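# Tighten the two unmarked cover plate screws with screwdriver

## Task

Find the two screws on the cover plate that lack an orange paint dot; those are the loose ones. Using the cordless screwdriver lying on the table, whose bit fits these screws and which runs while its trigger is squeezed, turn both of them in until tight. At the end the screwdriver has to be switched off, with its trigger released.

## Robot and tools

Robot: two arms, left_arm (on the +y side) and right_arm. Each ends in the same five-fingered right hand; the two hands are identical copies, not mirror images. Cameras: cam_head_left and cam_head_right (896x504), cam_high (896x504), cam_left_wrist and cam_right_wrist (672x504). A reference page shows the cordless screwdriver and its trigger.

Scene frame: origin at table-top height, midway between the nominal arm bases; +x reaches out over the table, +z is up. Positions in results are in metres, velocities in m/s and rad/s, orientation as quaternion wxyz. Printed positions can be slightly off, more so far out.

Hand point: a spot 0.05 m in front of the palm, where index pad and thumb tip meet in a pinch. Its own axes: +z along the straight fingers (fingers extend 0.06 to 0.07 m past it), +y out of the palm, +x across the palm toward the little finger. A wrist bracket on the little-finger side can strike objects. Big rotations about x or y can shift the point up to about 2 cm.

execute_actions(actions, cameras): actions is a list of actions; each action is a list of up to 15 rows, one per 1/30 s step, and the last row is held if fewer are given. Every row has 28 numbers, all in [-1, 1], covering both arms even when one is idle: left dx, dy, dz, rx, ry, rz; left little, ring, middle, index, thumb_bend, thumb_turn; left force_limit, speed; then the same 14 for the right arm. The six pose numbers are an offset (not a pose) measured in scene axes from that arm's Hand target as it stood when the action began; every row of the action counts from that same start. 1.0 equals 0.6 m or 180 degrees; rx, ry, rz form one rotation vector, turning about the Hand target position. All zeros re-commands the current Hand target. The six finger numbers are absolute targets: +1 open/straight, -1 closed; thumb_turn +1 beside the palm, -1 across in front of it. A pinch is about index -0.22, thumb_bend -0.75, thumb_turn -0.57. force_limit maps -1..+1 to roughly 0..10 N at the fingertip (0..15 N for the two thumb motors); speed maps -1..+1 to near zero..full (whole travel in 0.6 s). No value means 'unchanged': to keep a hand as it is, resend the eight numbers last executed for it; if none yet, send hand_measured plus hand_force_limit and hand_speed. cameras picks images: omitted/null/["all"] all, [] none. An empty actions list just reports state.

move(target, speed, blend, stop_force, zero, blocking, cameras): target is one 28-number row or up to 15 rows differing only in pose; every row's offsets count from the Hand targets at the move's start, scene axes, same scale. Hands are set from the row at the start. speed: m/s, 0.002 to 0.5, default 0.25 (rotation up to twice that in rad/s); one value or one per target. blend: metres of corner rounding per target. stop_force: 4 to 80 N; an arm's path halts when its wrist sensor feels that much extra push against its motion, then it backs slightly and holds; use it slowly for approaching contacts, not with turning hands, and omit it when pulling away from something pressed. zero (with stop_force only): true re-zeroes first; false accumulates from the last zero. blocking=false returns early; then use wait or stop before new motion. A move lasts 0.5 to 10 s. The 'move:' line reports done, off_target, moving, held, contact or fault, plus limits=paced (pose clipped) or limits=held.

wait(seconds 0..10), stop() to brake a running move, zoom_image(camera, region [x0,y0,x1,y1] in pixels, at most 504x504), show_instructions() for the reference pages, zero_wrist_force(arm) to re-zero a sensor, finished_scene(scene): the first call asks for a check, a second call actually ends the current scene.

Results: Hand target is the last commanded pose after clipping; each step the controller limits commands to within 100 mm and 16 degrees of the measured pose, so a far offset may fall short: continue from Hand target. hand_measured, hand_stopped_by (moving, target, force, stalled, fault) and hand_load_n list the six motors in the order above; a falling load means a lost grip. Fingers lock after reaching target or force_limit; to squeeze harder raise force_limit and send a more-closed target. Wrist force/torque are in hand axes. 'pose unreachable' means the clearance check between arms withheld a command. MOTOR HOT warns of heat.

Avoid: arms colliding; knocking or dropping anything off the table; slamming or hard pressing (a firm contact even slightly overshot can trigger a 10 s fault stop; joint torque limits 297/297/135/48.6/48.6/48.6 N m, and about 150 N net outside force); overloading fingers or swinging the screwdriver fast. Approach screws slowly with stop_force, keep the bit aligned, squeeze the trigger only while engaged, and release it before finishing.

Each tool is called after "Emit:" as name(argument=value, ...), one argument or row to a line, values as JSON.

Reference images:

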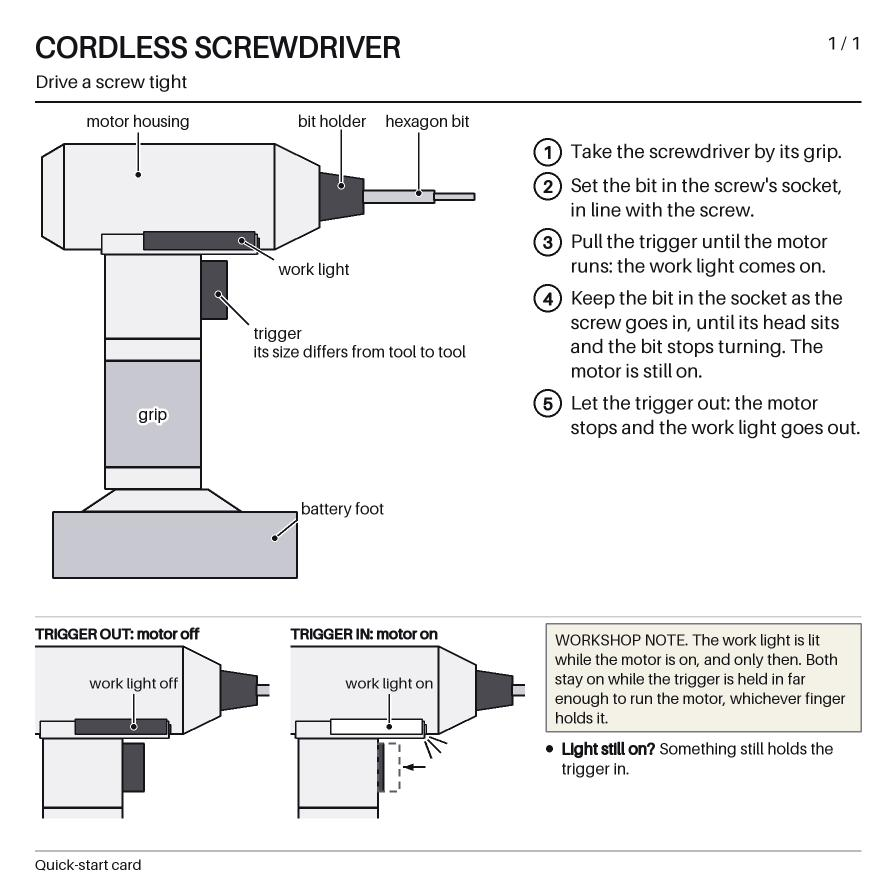

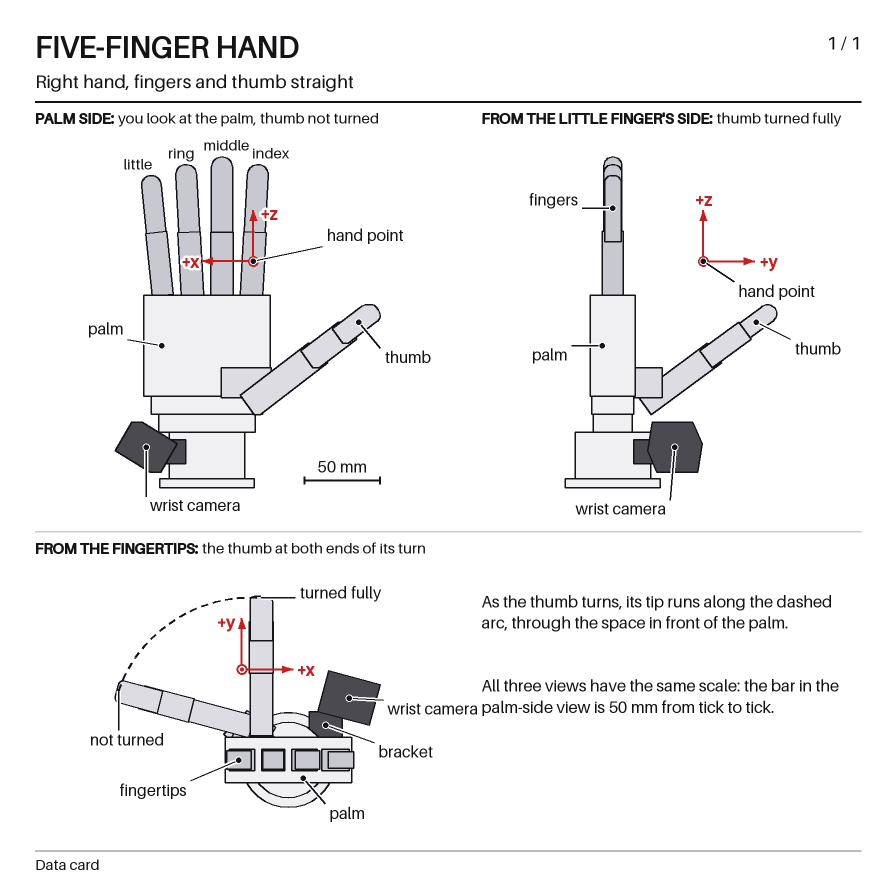

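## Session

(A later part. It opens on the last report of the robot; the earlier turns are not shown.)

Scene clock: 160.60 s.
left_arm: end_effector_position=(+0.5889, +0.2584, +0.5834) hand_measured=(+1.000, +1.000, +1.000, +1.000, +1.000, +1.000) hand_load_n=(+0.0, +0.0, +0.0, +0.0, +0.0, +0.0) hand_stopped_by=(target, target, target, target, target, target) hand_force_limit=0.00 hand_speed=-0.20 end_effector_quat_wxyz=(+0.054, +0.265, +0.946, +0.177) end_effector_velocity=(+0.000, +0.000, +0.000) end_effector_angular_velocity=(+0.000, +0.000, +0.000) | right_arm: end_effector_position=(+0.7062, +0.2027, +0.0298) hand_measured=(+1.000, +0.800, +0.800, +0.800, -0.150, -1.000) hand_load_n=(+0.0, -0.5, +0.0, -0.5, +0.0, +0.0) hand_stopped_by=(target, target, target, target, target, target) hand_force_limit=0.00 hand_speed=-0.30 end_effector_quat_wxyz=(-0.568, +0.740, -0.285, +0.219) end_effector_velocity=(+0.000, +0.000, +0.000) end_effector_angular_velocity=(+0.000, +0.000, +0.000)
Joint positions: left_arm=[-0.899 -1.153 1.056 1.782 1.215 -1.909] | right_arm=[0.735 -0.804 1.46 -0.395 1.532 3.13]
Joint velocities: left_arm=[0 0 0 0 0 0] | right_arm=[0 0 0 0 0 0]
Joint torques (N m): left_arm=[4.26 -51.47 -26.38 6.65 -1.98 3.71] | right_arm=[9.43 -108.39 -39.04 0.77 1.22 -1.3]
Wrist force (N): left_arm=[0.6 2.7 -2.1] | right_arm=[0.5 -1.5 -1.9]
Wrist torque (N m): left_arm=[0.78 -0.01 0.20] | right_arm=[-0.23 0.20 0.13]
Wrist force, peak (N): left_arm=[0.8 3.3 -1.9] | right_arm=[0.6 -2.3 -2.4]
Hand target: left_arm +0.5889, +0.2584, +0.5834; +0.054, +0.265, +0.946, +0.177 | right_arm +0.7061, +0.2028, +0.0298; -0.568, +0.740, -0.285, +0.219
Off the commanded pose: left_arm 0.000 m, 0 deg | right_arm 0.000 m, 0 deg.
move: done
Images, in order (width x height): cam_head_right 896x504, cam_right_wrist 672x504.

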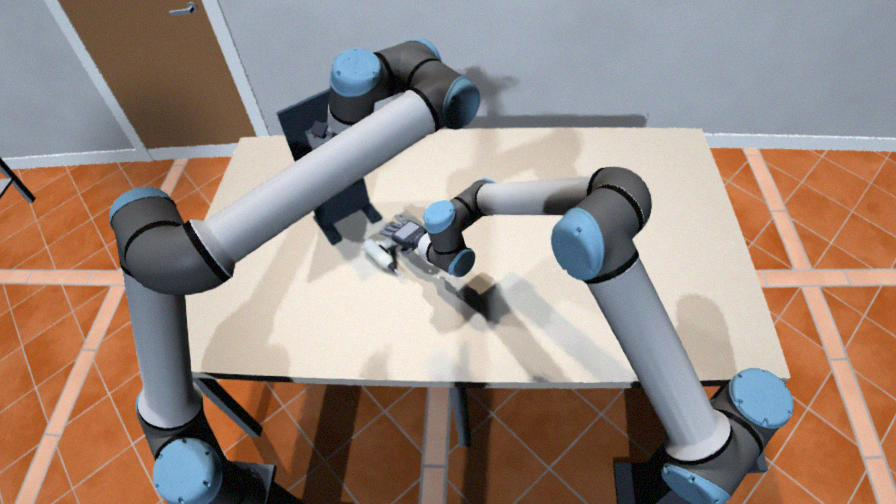

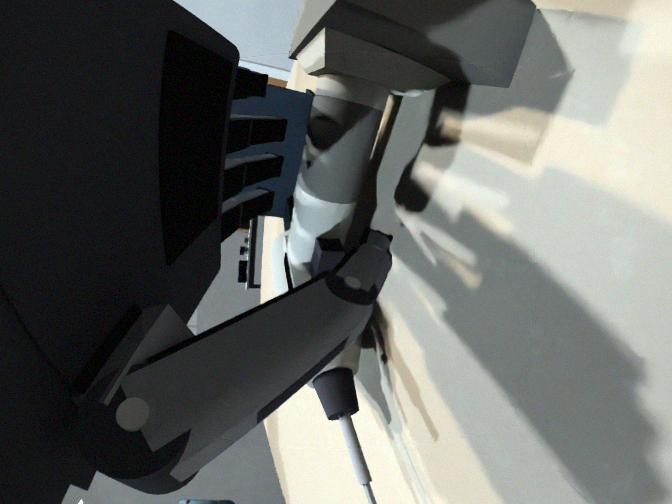

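Emit:
move(
  target=[0,0,0,0,0,0,1,1,1,1,1,1,0,-0.2,0,0,0,0,0,0,1,-0.5,-0.5,-0.5,-0.15,-1,-0.7,-0.75],
  cameras=["cam_right_wrist","cam_head_right"],
)

Emit:
zoom_image(
  camera="cam_head_right",
  region=[340, 180, 460, 300],
)

Scene clock: 161.63 s.
left_arm: end_effector_position=(+0.5889, +0.2584, +0.5834) hand_measured=(+1.000, +1.000, +1.000, +1.000, +1.000, +1.000) hand_load_n=(+0.0, +0.5, +0.0, +0.0, +0.0, +0.0) hand_stopped_by=(target, target, target, target, target, target) hand_force_limit=0.00 hand_speed=-0.20 end_effector_quat_wxyz=(+0.054, +0.265, +0.946, +0.177) end_effector_velocity=(+0.000, +0.000, +0.000) end_effector_angular_velocity=(+0.000, -0.001, +0.000) | right_arm: end_effector_position=(+0.7062, +0.2028, +0.0299) hand_measured=(+1.000, +0.538, +0.538, +0.538, -0.150, -1.000) hand_load_n=(+0.0, +0.0, +1.5, +0.5, +0.0, +0.0) hand_stopped_by=(target, force, force, force, target, target) hand_force_limit=-0.70 hand_speed=-0.75 end_effector_quat_wxyz=(-0.568, +0.740, -0.285, +0.219) end_effector_velocity=(+0.000, +0.000, +0.000) end_effector_angular_velocity=(+0.000, +0.000, +0.000)
Joint positions: left_arm=[-0.899 -1.153 1.056 1.782 1.215 -1.909] | right_arm=[0.735 -0.804 1.46 -0.395 1.532 3.13]
Joint velocities: left_arm=[0 0 0 0 0 0] | right_arm=[0 0 0 0 0 0]
Joint torques (N m): left_arm=[3.66 -52.42 -25.93 6.91 -1.56 3.66] | right_arm=[13.17 -97.76 -31.19 -0.03 1.22 -0.82]
Wrist force (N): left_arm=[1.2 2.8 -1.9] | right_arm=[0.5 -3.3 -1.6]
Wrist torque (N m): left_arm=[0.79 -0.10 0.24] | right_arm=[-0.17 0.20 0.10]
Wrist force, peak (N): left_arm=[0.8 3.4 -1.7] | right_arm=[0.7 -6.4 -0.6]
Hand target: left_arm +0.5889, +0.2584, +0.5834; +0.054, +0.265, +0.946, +0.177 | right_arm +0.7061, +0.2028, +0.0298; -0.568, +0.740, -0.285, +0.219
Off the commanded pose: left_arm 0.000 m, 0 deg | right_arm 0.000 m, 0 deg.
move: done
Images, in order (width x height): cam_head_right 896x504, cam_right_wrist 672x504.

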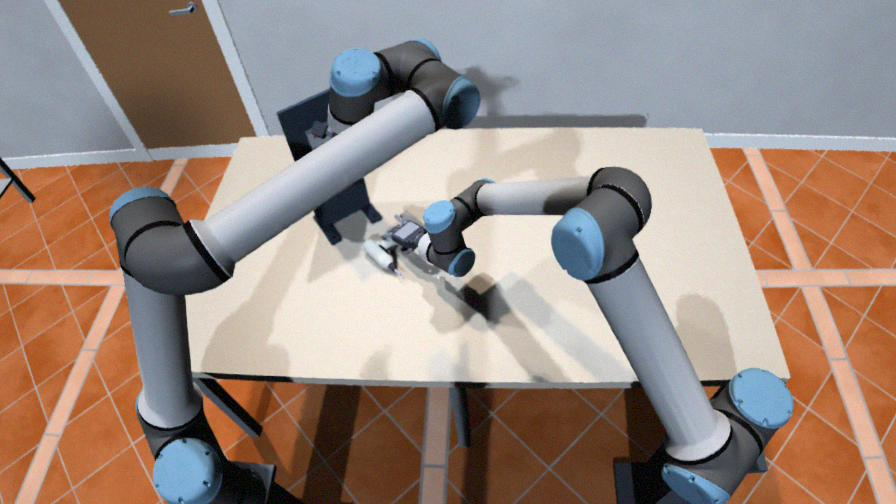

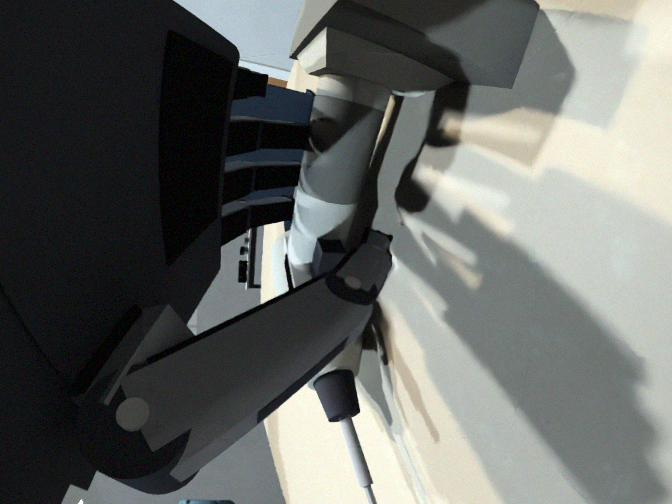

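Scaled by 4.200.

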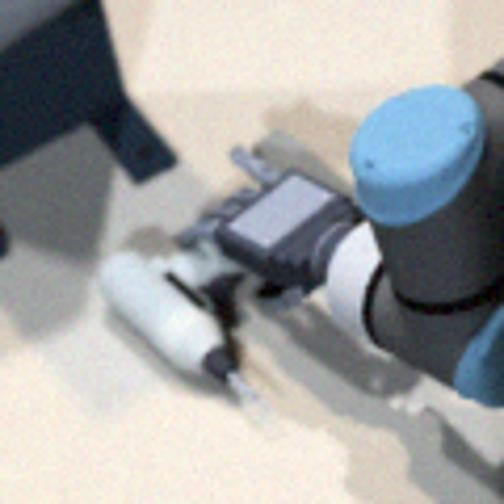

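Emit:
move(
  target=[
    [0,0,0,0,0,0,1,1,1,1,1,1,0,-0.2,0,0,0.05,0,0,0,1,0.8,0.8,0.8,-0.15,-1,-0.7,-0.3],
    [0,0,0,0,0,0,1,1,1,1,1,1,0,-0.2,0.005,0.0055,0.07,-0.1028,0.0931,0,1,0.8,0.8,0.8,-0.15,-1,-0.7,-0.3],
  ],
  speed=0.08,
  cameras=["cam_right_wrist","cam_head_right"],
)

Emit:
zoom_image(
  camera="cam_head_right",
  region=[340, 180, 460, 300],
)

Scene clock: 165.83 s.
left_arm: end_effector_position=(+0.5889, +0.2584, +0.5834) hand_measured=(+1.000, +1.000, +1.000, +1.000, +1.000, +1.000) hand_load_n=(+0.0, +0.0, +0.0, +0.0, +0.0, +0.0) hand_stopped_by=(target, target, target, target, target, target) hand_force_limit=0.00 hand_speed=-0.20 end_effector_quat_wxyz=(+0.054, +0.265, +0.946, +0.177) end_effector_velocity=(+0.000, +0.000, +0.000) end_effector_angular_velocity=(+0.000, +0.001, +0.000) | right_arm: end_effector_position=(+0.7092, +0.2061, +0.0718) hand_measured=(+1.000, +0.800, +0.800, +0.800, -0.150, -1.000) hand_load_n=(+0.0, -0.5, -0.5, +0.0, +0.0, +0.0) hand_stopped_by=(target, target, target, target, target, target) hand_force_limit=-0.70 hand_speed=-0.30 end_effector_quat_wxyz=(-0.395, +0.846, -0.325, +0.152) end_effector_velocity=(+0.000, +0.000, -0.002) end_effector_angular_velocity=(-0.002, +0.002, +0.001)
Joint positions: left_arm=[-0.899 -1.153 1.056 1.782 1.215 -1.909] | right_arm=[0.738 -0.702 1.049 0.35 1.542 3.117]
Joint velocities: left_arm=[0 0 0 0 0.001 0] | right_arm=[0 0.002 0 0 0 0]
Joint torques (N m): left_arm=[1.94 -50.72 -27.42 7.13 -1.42 3.77] | right_arm=[12.45 -115.89 -40.19 1.61 0.93 -1.29]
Wrist force (N): left_arm=[1.0 3.0 -1.8] | right_arm=[0.6 -1.6 -2.1]
Wrist torque (N m): left_arm=[0.81 -0.08 0.23] | right_arm=[-0.18 0.08 0.09]
Wrist force, peak (N): left_arm=[0.8 3.5 -1.8] | right_arm=[0.6 -3.8 -1.9]
Hand target: left_arm +0.5889, +0.2584, +0.5834; +0.054, +0.265, +0.946, +0.177 | right_arm +0.7092, +0.2061, +0.0719; -0.395, +0.846, -0.325, +0.152
Off the commanded pose: left_arm 0.000 m, 0 deg | right_arm 0.000 m, 0 deg.
move: done
Images, in order (width x height): cam_head_right 896x504, cam_right_wrist 672x504.

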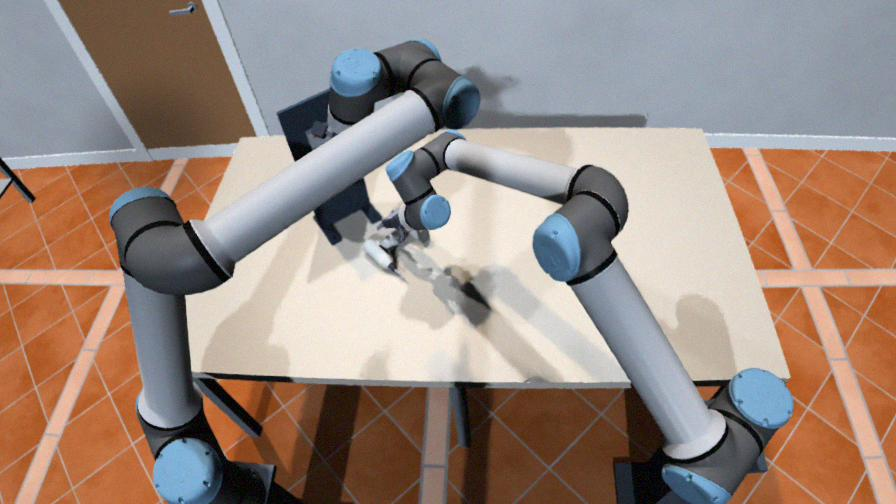

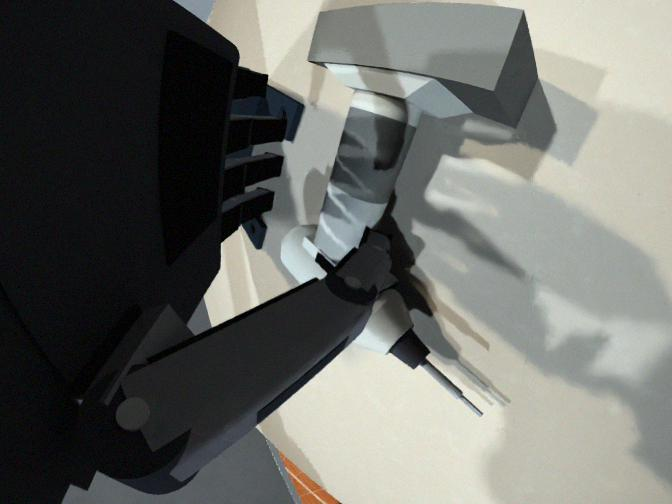

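Scaled by 4.200.

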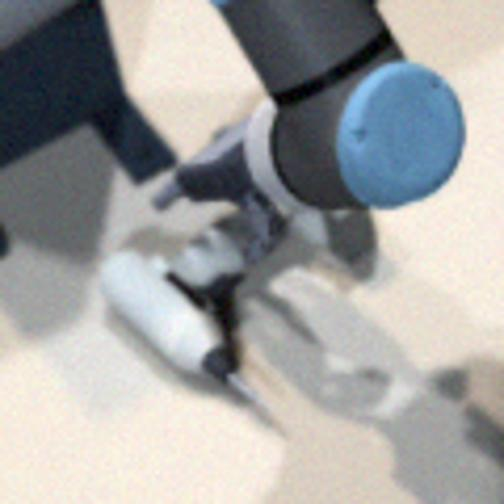

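Emit:
move(
  target=[0,0,0,0,0,0,1,1,1,1,1,1,0,-0.2,0,0,-0.055,0,0,0,1,0.8,0.8,0.8,-0.15,-1,-0.7,-0.3],
  speed=0.03,
  stop_force=4,
  cameras=["cam_right_wrist","cam_head_right"],
)

Emit:
zoom_image(
  camera="cam_head_right",
  region=[340, 180, 460, 300],
)

Scene clock: 168.17 s.
left_arm: end_effector_position=(+0.5889, +0.2584, +0.5834) hand_measured=(+1.000, +1.000, +1.000, +1.000, +1.000, +1.000) hand_load_n=(+0.0, +0.0, +0.0, +0.0, +0.0, +0.0) hand_stopped_by=(target, target, target, target, target, target) hand_force_limit=0.00 hand_speed=-0.20 end_effector_quat_wxyz=(+0.054, +0.265, +0.946, +0.177) end_effector_velocity=(+0.000, +0.000, +0.000) end_effector_angular_velocity=(-0.001, +0.000, -0.001) | right_arm: end_effector_position=(+0.7092, +0.2061, +0.0389) hand_measured=(+1.000, +0.800, +0.800, +0.800, -0.150, -1.000) hand_load_n=(+0.0, +0.0, +0.0, -0.5, +0.0, +0.0) hand_stopped_by=(target, target, target, target, target, target) hand_force_limit=-0.70 hand_speed=-0.30 end_effector_quat_wxyz=(-0.395, +0.846, -0.325, +0.152) end_effector_velocity=(+0.000, +0.000, +0.000) end_effector_angular_velocity=(+0.000, +0.000, +0.000)
Joint positions: left_arm=[-0.899 -1.153 1.056 1.782 1.215 -1.909] | right_arm=[0.738 -0.679 1.069 0.308 1.542 3.117]
Joint velocities: left_arm=[0 0 0 -0.001 0.001 0.001] | right_arm=[0 0 0 0.001 0 0]
Joint torques (N m): left_arm=[5.9 -54.62 -27.99 6.92 -1.43 3.87] | right_arm=[14.17 -120.24 -42.78 3.01 1.55 0.44]
Wrist force (N): left_arm=[1.0 2.8 -1.9] | right_arm=[0.2 -1.8 -1.6]
Wrist torque (N m): left_arm=[0.79 -0.07 0.23] | right_arm=[-0.23 0.14 0.06]
Wrist force, peak (N): left_arm=[1.1 3.3 -1.8] | right_arm=[0.7 -2.4 -2.7]
Hand target: left_arm +0.5889, +0.2584, +0.5834; +0.054, +0.265, +0.946, +0.177 | right_arm +0.7092, +0.2061, +0.0389; -0.395, +0.846, -0.325, +0.152
Off the commanded pose: left_arm 0.000 m, 0 deg | right_arm 0.000 m, 0 deg.
move: done
Images, in order (width x height): cam_head_right 896x504, cam_right_wrist 672x504.

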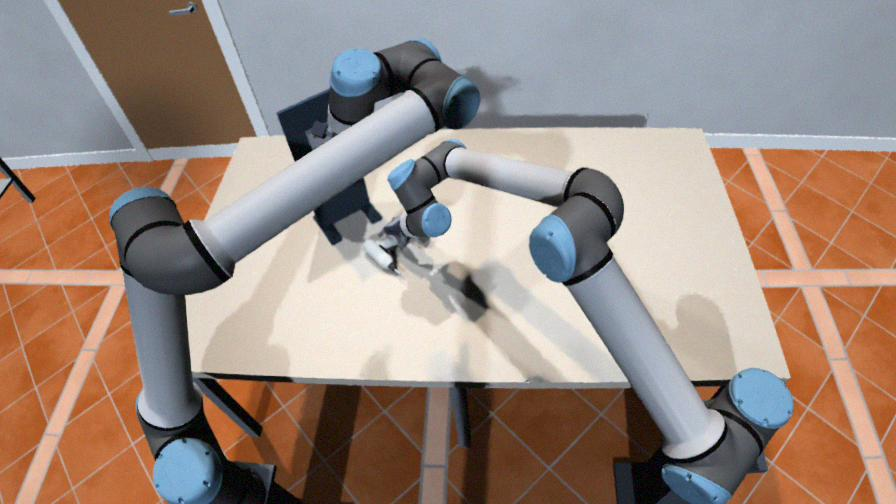

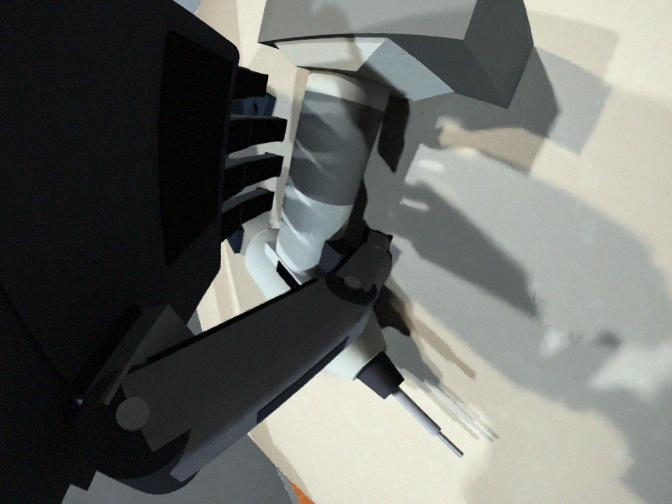

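Scaled by 4.200.

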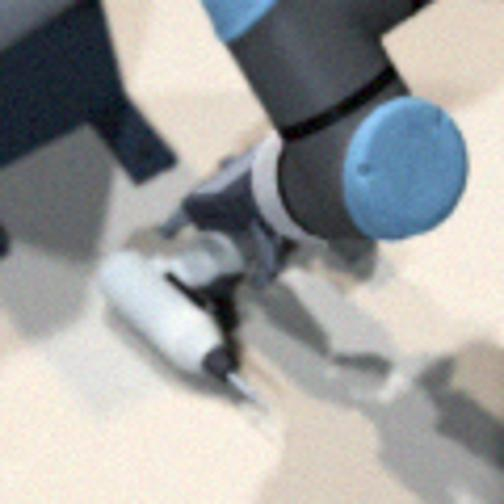

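Emit:
move(
  target=[0,0,0,0,0,0,1,1,1,1,1,1,0,-0.2,0,0,0,0,0,0,1,-0.5,-0.5,-0.5,-0.7,-1,-0.7,-0.75],
  cameras=["cam_right_wrist","cam_head_right"],
)

Emit:
zoom_image(
  camera="cam_head_right",
  region=[340, 180, 460, 300],
)

Scene clock: 170.63 s.
left_arm: end_effector_position=(+0.5889, +0.2584, +0.5834) hand_measured=(+1.000, +1.000, +1.000, +1.000, +1.000, +1.000) hand_load_n=(+0.0, +0.0, +0.0, +0.0, +0.0, +0.0) hand_stopped_by=(target, target, target, target, target, target) hand_force_limit=0.00 hand_speed=-0.20 end_effector_quat_wxyz=(+0.054, +0.265, +0.946, +0.177) end_effector_velocity=(+0.000, +0.001, +0.001) end_effector_angular_velocity=(+0.000, -0.001, +0.001) | right_arm: end_effector_position=(+0.7092, +0.2061, +0.0389) hand_measured=(+1.000, +0.524, +0.552, +0.580, -0.700, -1.000) hand_load_n=(+0.0, +0.0, +0.0, +0.0, +0.0, +0.0) hand_stopped_by=(target, force, force, force, target, target) hand_force_limit=-0.70 hand_speed=-0.75 end_effector_quat_wxyz=(-0.395, +0.846, -0.325, +0.152) end_effector_velocity=(+0.000, +0.000, +0.000) end_effector_angular_velocity=(+0.000, +0.000, +0.000)
Joint positions: left_arm=[-0.899 -1.153 1.056 1.782 1.215 -1.909] | right_arm=[0.738 -0.679 1.069 0.308 1.542 3.117]
Joint velocities: left_arm=[0 -0.001 0 0.001 -0.001 -0.001] | right_arm=[0 0 0 0 0 0]
Joint torques (N m): left_arm=[3.13 -54.91 -28.73 7.59 -1.73 3.67] | right_arm=[13.67 -105.18 -36.8 1.04 1.99 0.45]
Wrist force (N): left_arm=[0.7 2.8 -1.9] | right_arm=[0.6 -1.7 -1.7]
Wrist torque (N m): left_arm=[0.79 -0.03 0.20] | right_arm=[-0.21 0.07 0.10]
Wrist force, peak (N): left_arm=[1.0 3.2 -2.0] | right_arm=[0.7 -4.1 -0.8]
Hand target: left_arm +0.5889, +0.2584, +0.5834; +0.054, +0.265, +0.946, +0.177 | right_arm +0.7092, +0.2061, +0.0389; -0.395, +0.846, -0.325, +0.152
Off the commanded pose: left_arm 0.000 m, 0 deg | right_arm 0.000 m, 0 deg.
move: done
Images, in order (width x height): cam_head_right 896x504, cam_right_wrist 672x504.

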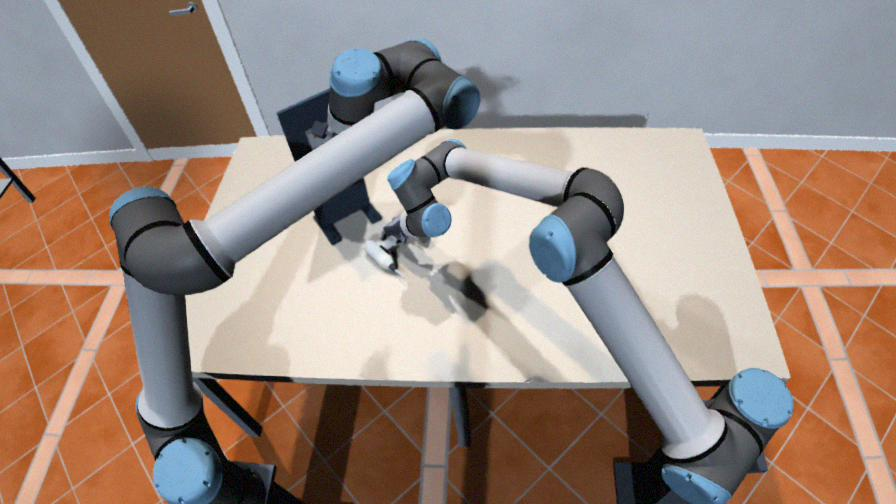

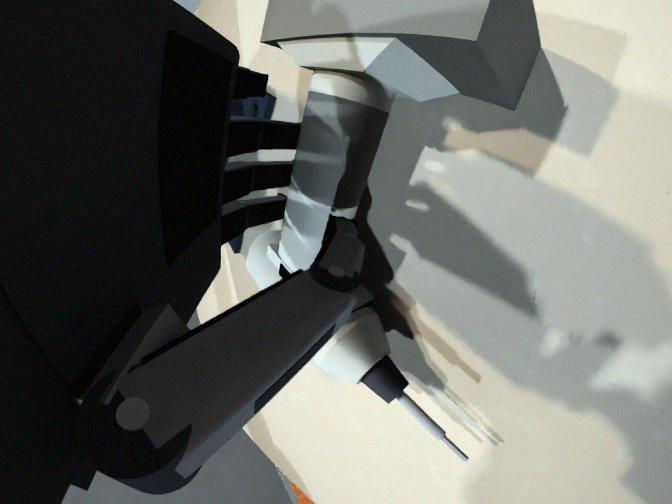

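Scaled by 4.200.

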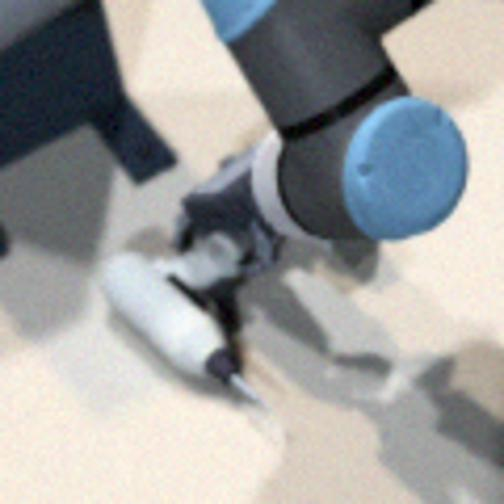

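Emit:
move(
  target=[0,0,0,0,0,0,1,1,1,1,1,1,0,-0.2,0,0,0,0,0,0,1,-0.5,-0.5,-0.5,-0.98,-1,-0.6,-0.75],
  cameras=["cam_right_wrist","cam_head_right"],
)

Emit:
zoom_image(
  camera="cam_head_right",
  region=[340, 180, 460, 300],
)

Scene clock: 172.07 s.
left_arm: end_effector_position=(+0.5889, +0.2584, +0.5834) hand_measured=(+1.000, +1.000, +1.000, +1.000, +1.000, +1.000) hand_load_n=(+0.0, +0.0, +0.0, +0.0, +0.0, +0.0) hand_stopped_by=(target, target, target, target, target, target) hand_force_limit=0.00 hand_speed=-0.20 end_effector_quat_wxyz=(+0.054, +0.265, +0.946, +0.177) end_effector_velocity=(+0.000, -0.001, +0.000) end_effector_angular_velocity=(+0.001, +0.000, -0.001) | right_arm: end_effector_position=(+0.7092, +0.2061, +0.0389) hand_measured=(+1.000, +0.524, +0.552, +0.580, -0.980, -1.000) hand_load_n=(+0.0, +0.0, -0.5, +0.0, +0.0, +0.0) hand_stopped_by=(target, force, force, force, target, target) hand_force_limit=-0.60 hand_speed=-0.75 end_effector_quat_wxyz=(-0.395, +0.846, -0.325, +0.152) end_effector_velocity=(+0.000, +0.000, -0.001) end_effector_angular_velocity=(-0.001, +0.001, +0.000)
Joint positions: left_arm=[-0.899 -1.153 1.056 1.782 1.215 -1.909] | right_arm=[0.738 -0.679 1.069 0.308 1.542 3.117]
Joint velocities: left_arm=[-0.001 0.001 0 0 0 0] | right_arm=[0 0.001 0 0 0 0]
Joint torques (N m): left_arm=[-1.87 -51.79 -28.63 7 -1.39 3.89] | right_arm=[13.22 -103.15 -33.49 -0.03 1.88 0.54]
Wrist force (N): left_arm=[0.9 2.8 -2.0] | right_arm=[0.4 -1.3 -1.5]
Wrist torque (N m): left_arm=[0.79 -0.05 0.22] | right_arm=[-0.16 0.10 0.10]
Wrist force, peak (N): left_arm=[1.0 3.4 -1.8] | right_arm=[0.4 -1.9 -2.0]
Hand target: left_arm +0.5889, +0.2584, +0.5834; +0.054, +0.265, +0.946, +0.177 | right_arm +0.7092, +0.2061, +0.0389; -0.395, +0.846, -0.325, +0.152
Off the commanded pose: left_arm 0.000 m, 0 deg | right_arm 0.000 m, 0 deg.
move: done
Images, in order (width x height): cam_head_right 896x504, cam_right_wrist 672x504.

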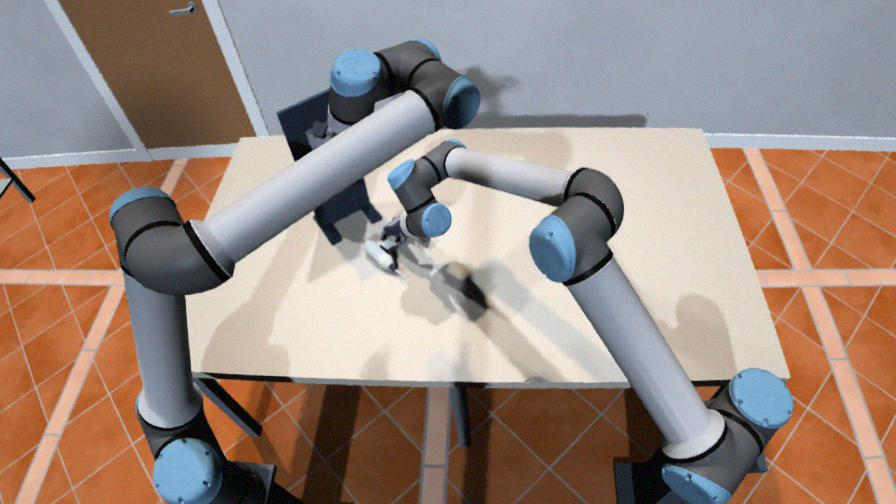

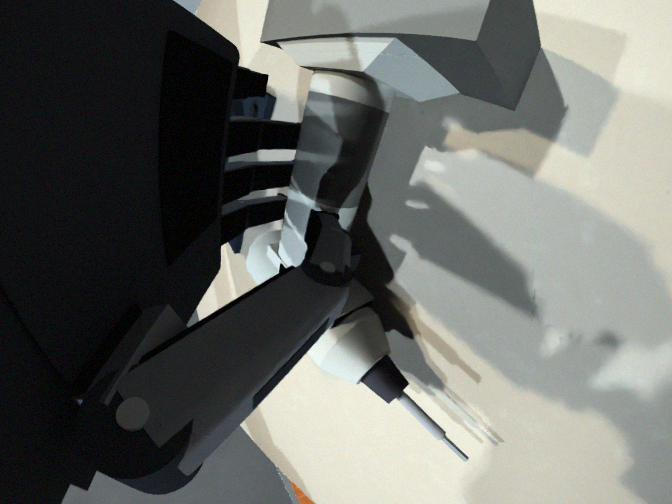

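Scaled by 4.200.

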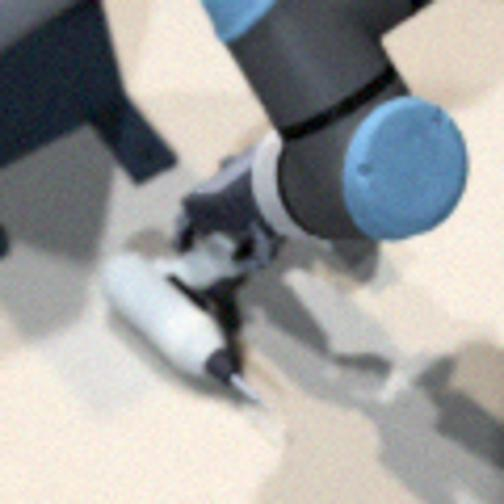

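Emit:
move(
  target=[0,0,0,0,0,0,1,1,1,1,1,1,0,-0.2,0,0,0.0,0,0,0,1,0.8,0.8,0.8,-0.3,-1,-0.7,-0.3],
  speed=0.03,
  cameras=[],
)

Emit:
move(
  target=[0,0,0,0,0,0,1,1,1,1,1,1,0,-0.2,0,0,-0.02,0,0,0,1,0.8,0.8,0.8,-0.3,-1,-0.7,-0.3],
  speed=0.03,
  stop_force=4,
  cameras=["cam_right_wrist"],
)

Emit:
move(
  target=[0,0,0,0,0,0,1,1,1,1,1,1,0,-0.2,0,0,0,0,0,0,1,0.8,0.8,0.8,-0.98,-1,-0.7,-0.75],
  cameras=["cam_right_wrist","cam_head_right"],
)

Emit:
zoom_image(
  camera="cam_head_right",
  region=[340, 180, 460, 300],
)

Scene clock: 173.60 s.
left_arm: end_effector_position=(+0.5889, +0.2584, +0.5834) hand_measured=(+1.000, +1.000, +1.000, +1.000, +1.000, +1.000) hand_load_n=(+0.0, +0.0, +0.0, +0.0, +0.0, +0.0) hand_stopped_by=(target, target, target, target, target, target) hand_force_limit=0.00 hand_speed=-0.20 end_effector_quat_wxyz=(+0.054, +0.265, +0.946, +0.177) end_effector_velocity=(+0.000, -0.001, +0.000) end_effector_angular_velocity=(-0.001, +0.000, +0.000) | right_arm: end_effector_position=(+0.7092, +0.2061, +0.0389) hand_measured=(+1.000, +0.800, +0.800, +0.800, -0.300, -1.000) hand_load_n=(+0.0, +0.0, -0.5, +0.0, +0.0, +0.0) hand_stopped_by=(target, target, target, target, target, target) hand_force_limit=-0.70 hand_speed=-0.30 end_effector_quat_wxyz=(-0.395, +0.846, -0.325, +0.152) end_effector_velocity=(+0.000, +0.000, -0.001) end_effector_angular_velocity=(+0.000, +0.000, +0.000)
Joint positions: left_arm=[-0.899 -1.153 1.056 1.782 1.215 -1.909] | right_arm=[0.738 -0.679 1.069 0.308 1.542 3.117]
Joint velocities: left_arm=[-0.001 0 0 0 0 -0.001] | right_arm=[0 0.001 0 -0.001 0 0]
Joint torques (N m): left_arm=[0.25 -50.51 -30.26 6.89 -1.32 3.22] | right_arm=[12.6 -103.15 -33.68 -1.36 1.92 0.59]
Wrist force (N): left_arm=[1.2 3.0 -1.9] | right_arm=[0.6 -1.9 -1.7]
Wrist torque (N m): left_arm=[0.82 -0.11 0.24] | right_arm=[-0.25 0.07 0.09]
Wrist force, peak (N): left_arm=[1.2 3.3 -1.8] | right_arm=[0.7 -1.9 -2.3]
Hand target: left_arm +0.5889, +0.2584, +0.5834; +0.054, +0.265, +0.946, +0.177 | right_arm +0.7092, +0.2061, +0.0389; -0.395, +0.846, -0.325, +0.152
Off the commanded pose: left_arm 0.000 m, 0 deg | right_arm 0.000 m, 0 deg.
move: done
No camera images: "cameras" was empty.

Scene clock: 175.23 s.
left_arm: end_effector_position=(+0.5889, +0.2584, +0.5834) hand_measured=(+1.000, +1.000, +1.000, +1.000, +1.000, +1.000) hand_load_n=(+0.0, +0.0, +0.0, +0.0, +0.0, +0.0) hand_stopped_by=(target, target, target, target, target, target) hand_force_limit=0.00 hand_speed=-0.20 end_effector_quat_wxyz=(+0.054, +0.265, +0.946, +0.177) end_effector_velocity=(+0.000, +0.000, +0.000) end_effector_angular_velocity=(+0.000, +0.000, +0.001) | right_arm: end_effector_position=(+0.7092, +0.2061, +0.0269) hand_measured=(+1.000, +0.800, +0.800, +0.800, -0.300, -1.000) hand_load_n=(+0.0, +0.0, +0.0, +0.0, +0.0, +0.0) hand_stopped_by=(target, target, target, target, target, target) hand_force_limit=-0.70 hand_speed=-0.30 end_effector_quat_wxyz=(-0.395, +0.846, -0.325, +0.152) end_effector_velocity=(+0.000, +0.000, +0.000) end_effector_angular_velocity=(+0.001, +0.000, +0.000)
Joint positions: left_arm=[-0.899 -1.153 1.056 1.782 1.215 -1.909] | right_arm=[0.738 -0.671 1.075 0.293 1.542 3.117]
Joint velocities: left_arm=[0 0 0 0 0 -0.001] | right_arm=[0 0 0 0 0 0]
Joint torques (N m): left_arm=[-3.18 -53.38 -30.37 6.31 -1.56 3.57] | right_arm=[15.31 -119.98 -42.34 2.81 2.07 0.66]
Wrist force (N): left_arm=[0.7 2.9 -1.7] | right_arm=[0.4 -1.7 -2.0]
Wrist torque (N m): left_arm=[0.79 -0.04 0.21] | right_arm=[-0.21 0.11 0.09]
Wrist force, peak (N): left_arm=[0.9 3.2 -2.2] | right_arm=[0.2 -2.1 -2.2]
Hand target: left_arm +0.5889, +0.2584, +0.5834; +0.054, +0.265, +0.946, +0.177 | right_arm +0.7092, +0.2061, +0.0269; -0.395, +0.846, -0.325, +0.152
Off the commanded pose: left_arm 0.000 m, 0 deg | right_arm 0.000 m, 0 deg.
move: done
Images, in order (width x height): cam_right_wrist 672x504.

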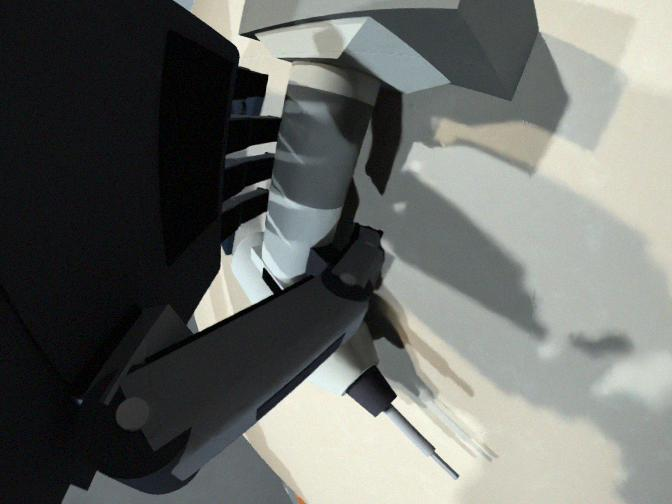

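Scene clock: 178.10 s.
left_arm: end_effector_position=(+0.5889, +0.2584, +0.5834) hand_measured=(+1.000, +1.000, +1.000, +1.000, +1.000, +1.000) hand_load_n=(+0.0, +0.0, +0.0, +0.0, -0.5, +0.0) hand_stopped_by=(target, target, target, target, target, target) hand_force_limit=0.00 hand_speed=-0.20 end_effector_quat_wxyz=(+0.054, +0.265, +0.946, +0.177) end_effector_velocity=(+0.000, +0.001, +0.000) end_effector_angular_velocity=(+0.000, +0.000, +0.001) | right_arm: end_effector_position=(+0.7092, +0.2061, +0.0269) hand_measured=(+1.000, +0.800, +0.800, +0.800, -0.980, -1.000) hand_load_n=(+0.0, +0.0, +0.0, +0.0, +0.0, +0.0) hand_stopped_by=(target, target, target, target, target, target) hand_force_limit=-0.70 hand_speed=-0.75 end_effector_quat_wxyz=(-0.395, +0.846, -0.325, +0.152) end_effector_velocity=(+0.000, +0.000, +0.000) end_effector_angular_velocity=(+0.001, +0.000, +0.000)
Joint positions: left_arm=[-0.899 -1.153 1.056 1.782 1.215 -1.909] | right_arm=[0.738 -0.671 1.075 0.293 1.542 3.117]
Joint velocities: left_arm=[0.001 0 0 0 0 0] | right_arm=[0 0 0 -0.001 0 0]
Joint torques (N m): left_arm=[-3.2 -53.7 -29.72 6.35 -1.35 3.61] | right_arm=[13.7 -120.23 -35.95 0.51 1.91 0.65]
Wrist force (N): left_arm=[0.9 3.1 -1.9] | right_arm=[0.6 -1.7 -2.0]
Wrist torque (N m): left_arm=[0.83 -0.06 0.23] | right_arm=[-0.20 0.08 0.10]
Wrist force, peak (N): left_arm=[1.3 3.0 -2.1] | right_arm=[0.4 -2.0 -2.3]
Hand target: left_arm +0.5889, +0.2584, +0.5834; +0.054, +0.265, +0.946, +0.177 | right_arm +0.7092, +0.2061, +0.0269; -0.395, +0.846, -0.325, +0.152
Off the commanded pose: left_arm 0.000 m, 0 deg | right_arm 0.000 m, 0 deg.
move: done
Images, in order (width x height): cam_head_right 896x504, cam_right_wrist 672x504.

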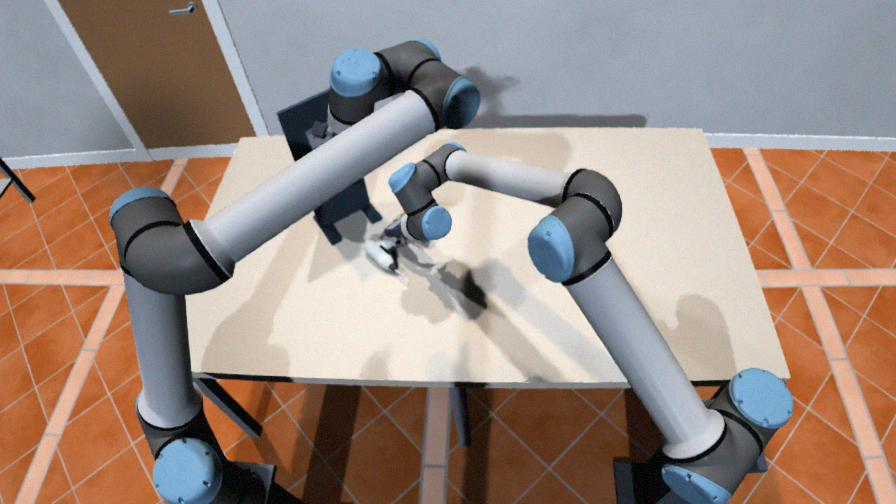

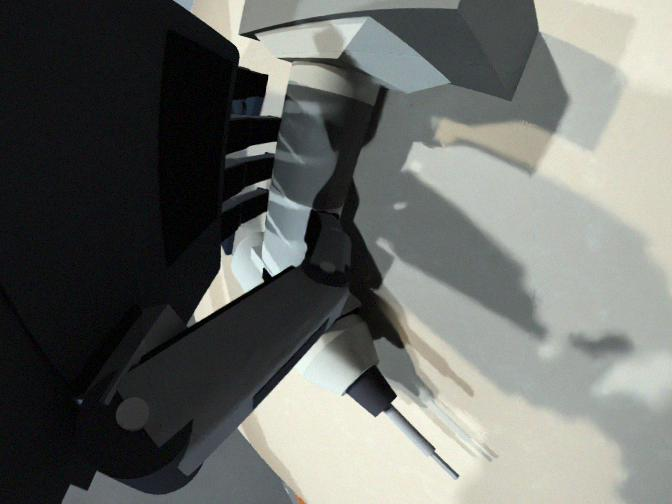

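Scaled by 4.200.

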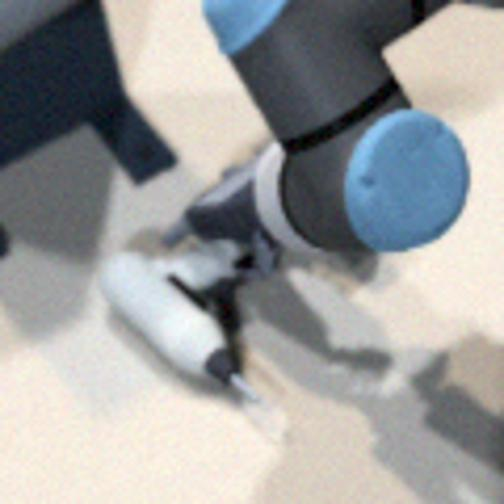

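Emit:
move(
  target=[0,0,0,0,0,0,1,1,1,1,1,1,0,-0.2,0,0,0,0,0,0,1,-0.6,-0.6,-0.6,-0.98,-1,-0.5,-0.75],
  cameras=["cam_right_wrist","cam_head_right"],
)

Emit:
zoom_image(
  camera="cam_head_right",
  region=[340, 180, 460, 300],
)

Scene clock: 179.13 s.
left_arm: end_effector_position=(+0.5889, +0.2584, +0.5834) hand_measured=(+1.000, +1.000, +1.000, +1.000, +1.000, +1.000) hand_load_n=(+0.0, +0.0, +0.0, +0.0, +0.0, +0.0) hand_stopped_by=(target, target, target, target, target, target) hand_force_limit=0.00 hand_speed=-0.20 end_effector_quat_wxyz=(+0.054, +0.265, +0.946, +0.177) end_effector_velocity=(+0.000, +0.001, +0.000) end_effector_angular_velocity=(+0.000, +0.000, +0.001) | right_arm: end_effector_position=(+0.7092, +0.2061, +0.0270) hand_measured=(+1.000, +0.552, +0.566, +0.594, -0.978, -1.000) hand_load_n=(+0.0, +2.0, +3.5, +0.0, +3.5, +0.0) hand_stopped_by=(target, force, force, force, target, target) hand_force_limit=-0.50 hand_speed=-0.75 end_effector_quat_wxyz=(-0.395, +0.846, -0.325, +0.152) end_effector_velocity=(+0.000, +0.000, +0.000) end_effector_angular_velocity=(+0.000, -0.001, +0.000)
Joint positions: left_arm=[-0.899 -1.153 1.056 1.782 1.215 -1.909] | right_arm=[0.738 -0.671 1.075 0.293 1.542 3.117]
Joint velocities: left_arm=[0.001 0 0 0 0 -0.001] | right_arm=[0 0 0 0 0 0]
Joint torques (N m): left_arm=[-2.77 -52.62 -30.12 6.7 -1.48 4.09] | right_arm=[13.93 -111.2 -33.55 -0.24 1.97 0.79]
Wrist force (N): left_arm=[0.8 2.8 -2.1] | right_arm=[1.5 -5.9 -5.0]
Wrist torque (N m): left_arm=[0.81 -0.05 0.22] | right_arm=[-0.11 0.08 -0.02]
Wrist force, peak (N): left_arm=[0.7 3.5 -1.8] | right_arm=[1.4 -7.0 -4.8]
Hand target: left_arm +0.5889, +0.2584, +0.5834; +0.054, +0.265, +0.946, +0.177 | right_arm +0.7092, +0.2061, +0.0269; -0.395, +0.846, -0.325, +0.152
Off the commanded pose: left_arm 0.000 m, 0 deg | right_arm 0.000 m, 0 deg.
move: done
Images, in order (width x height): cam_head_right 896x504, cam_right_wrist 672x504.

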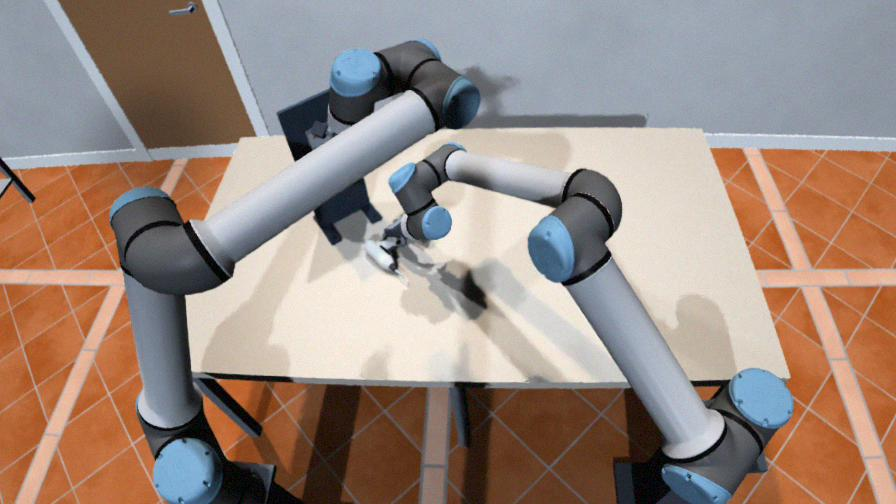

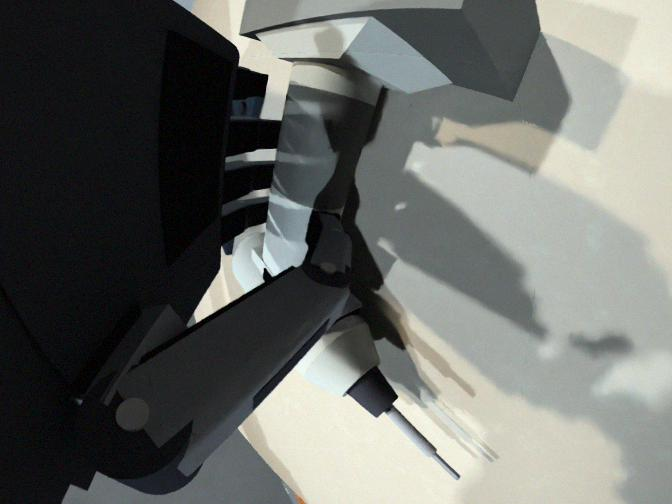

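Scaled by 4.200.

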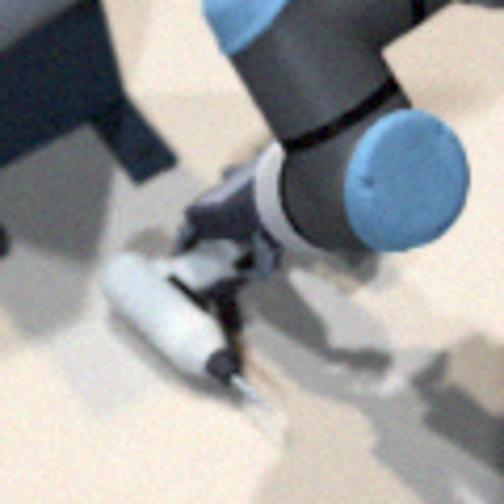

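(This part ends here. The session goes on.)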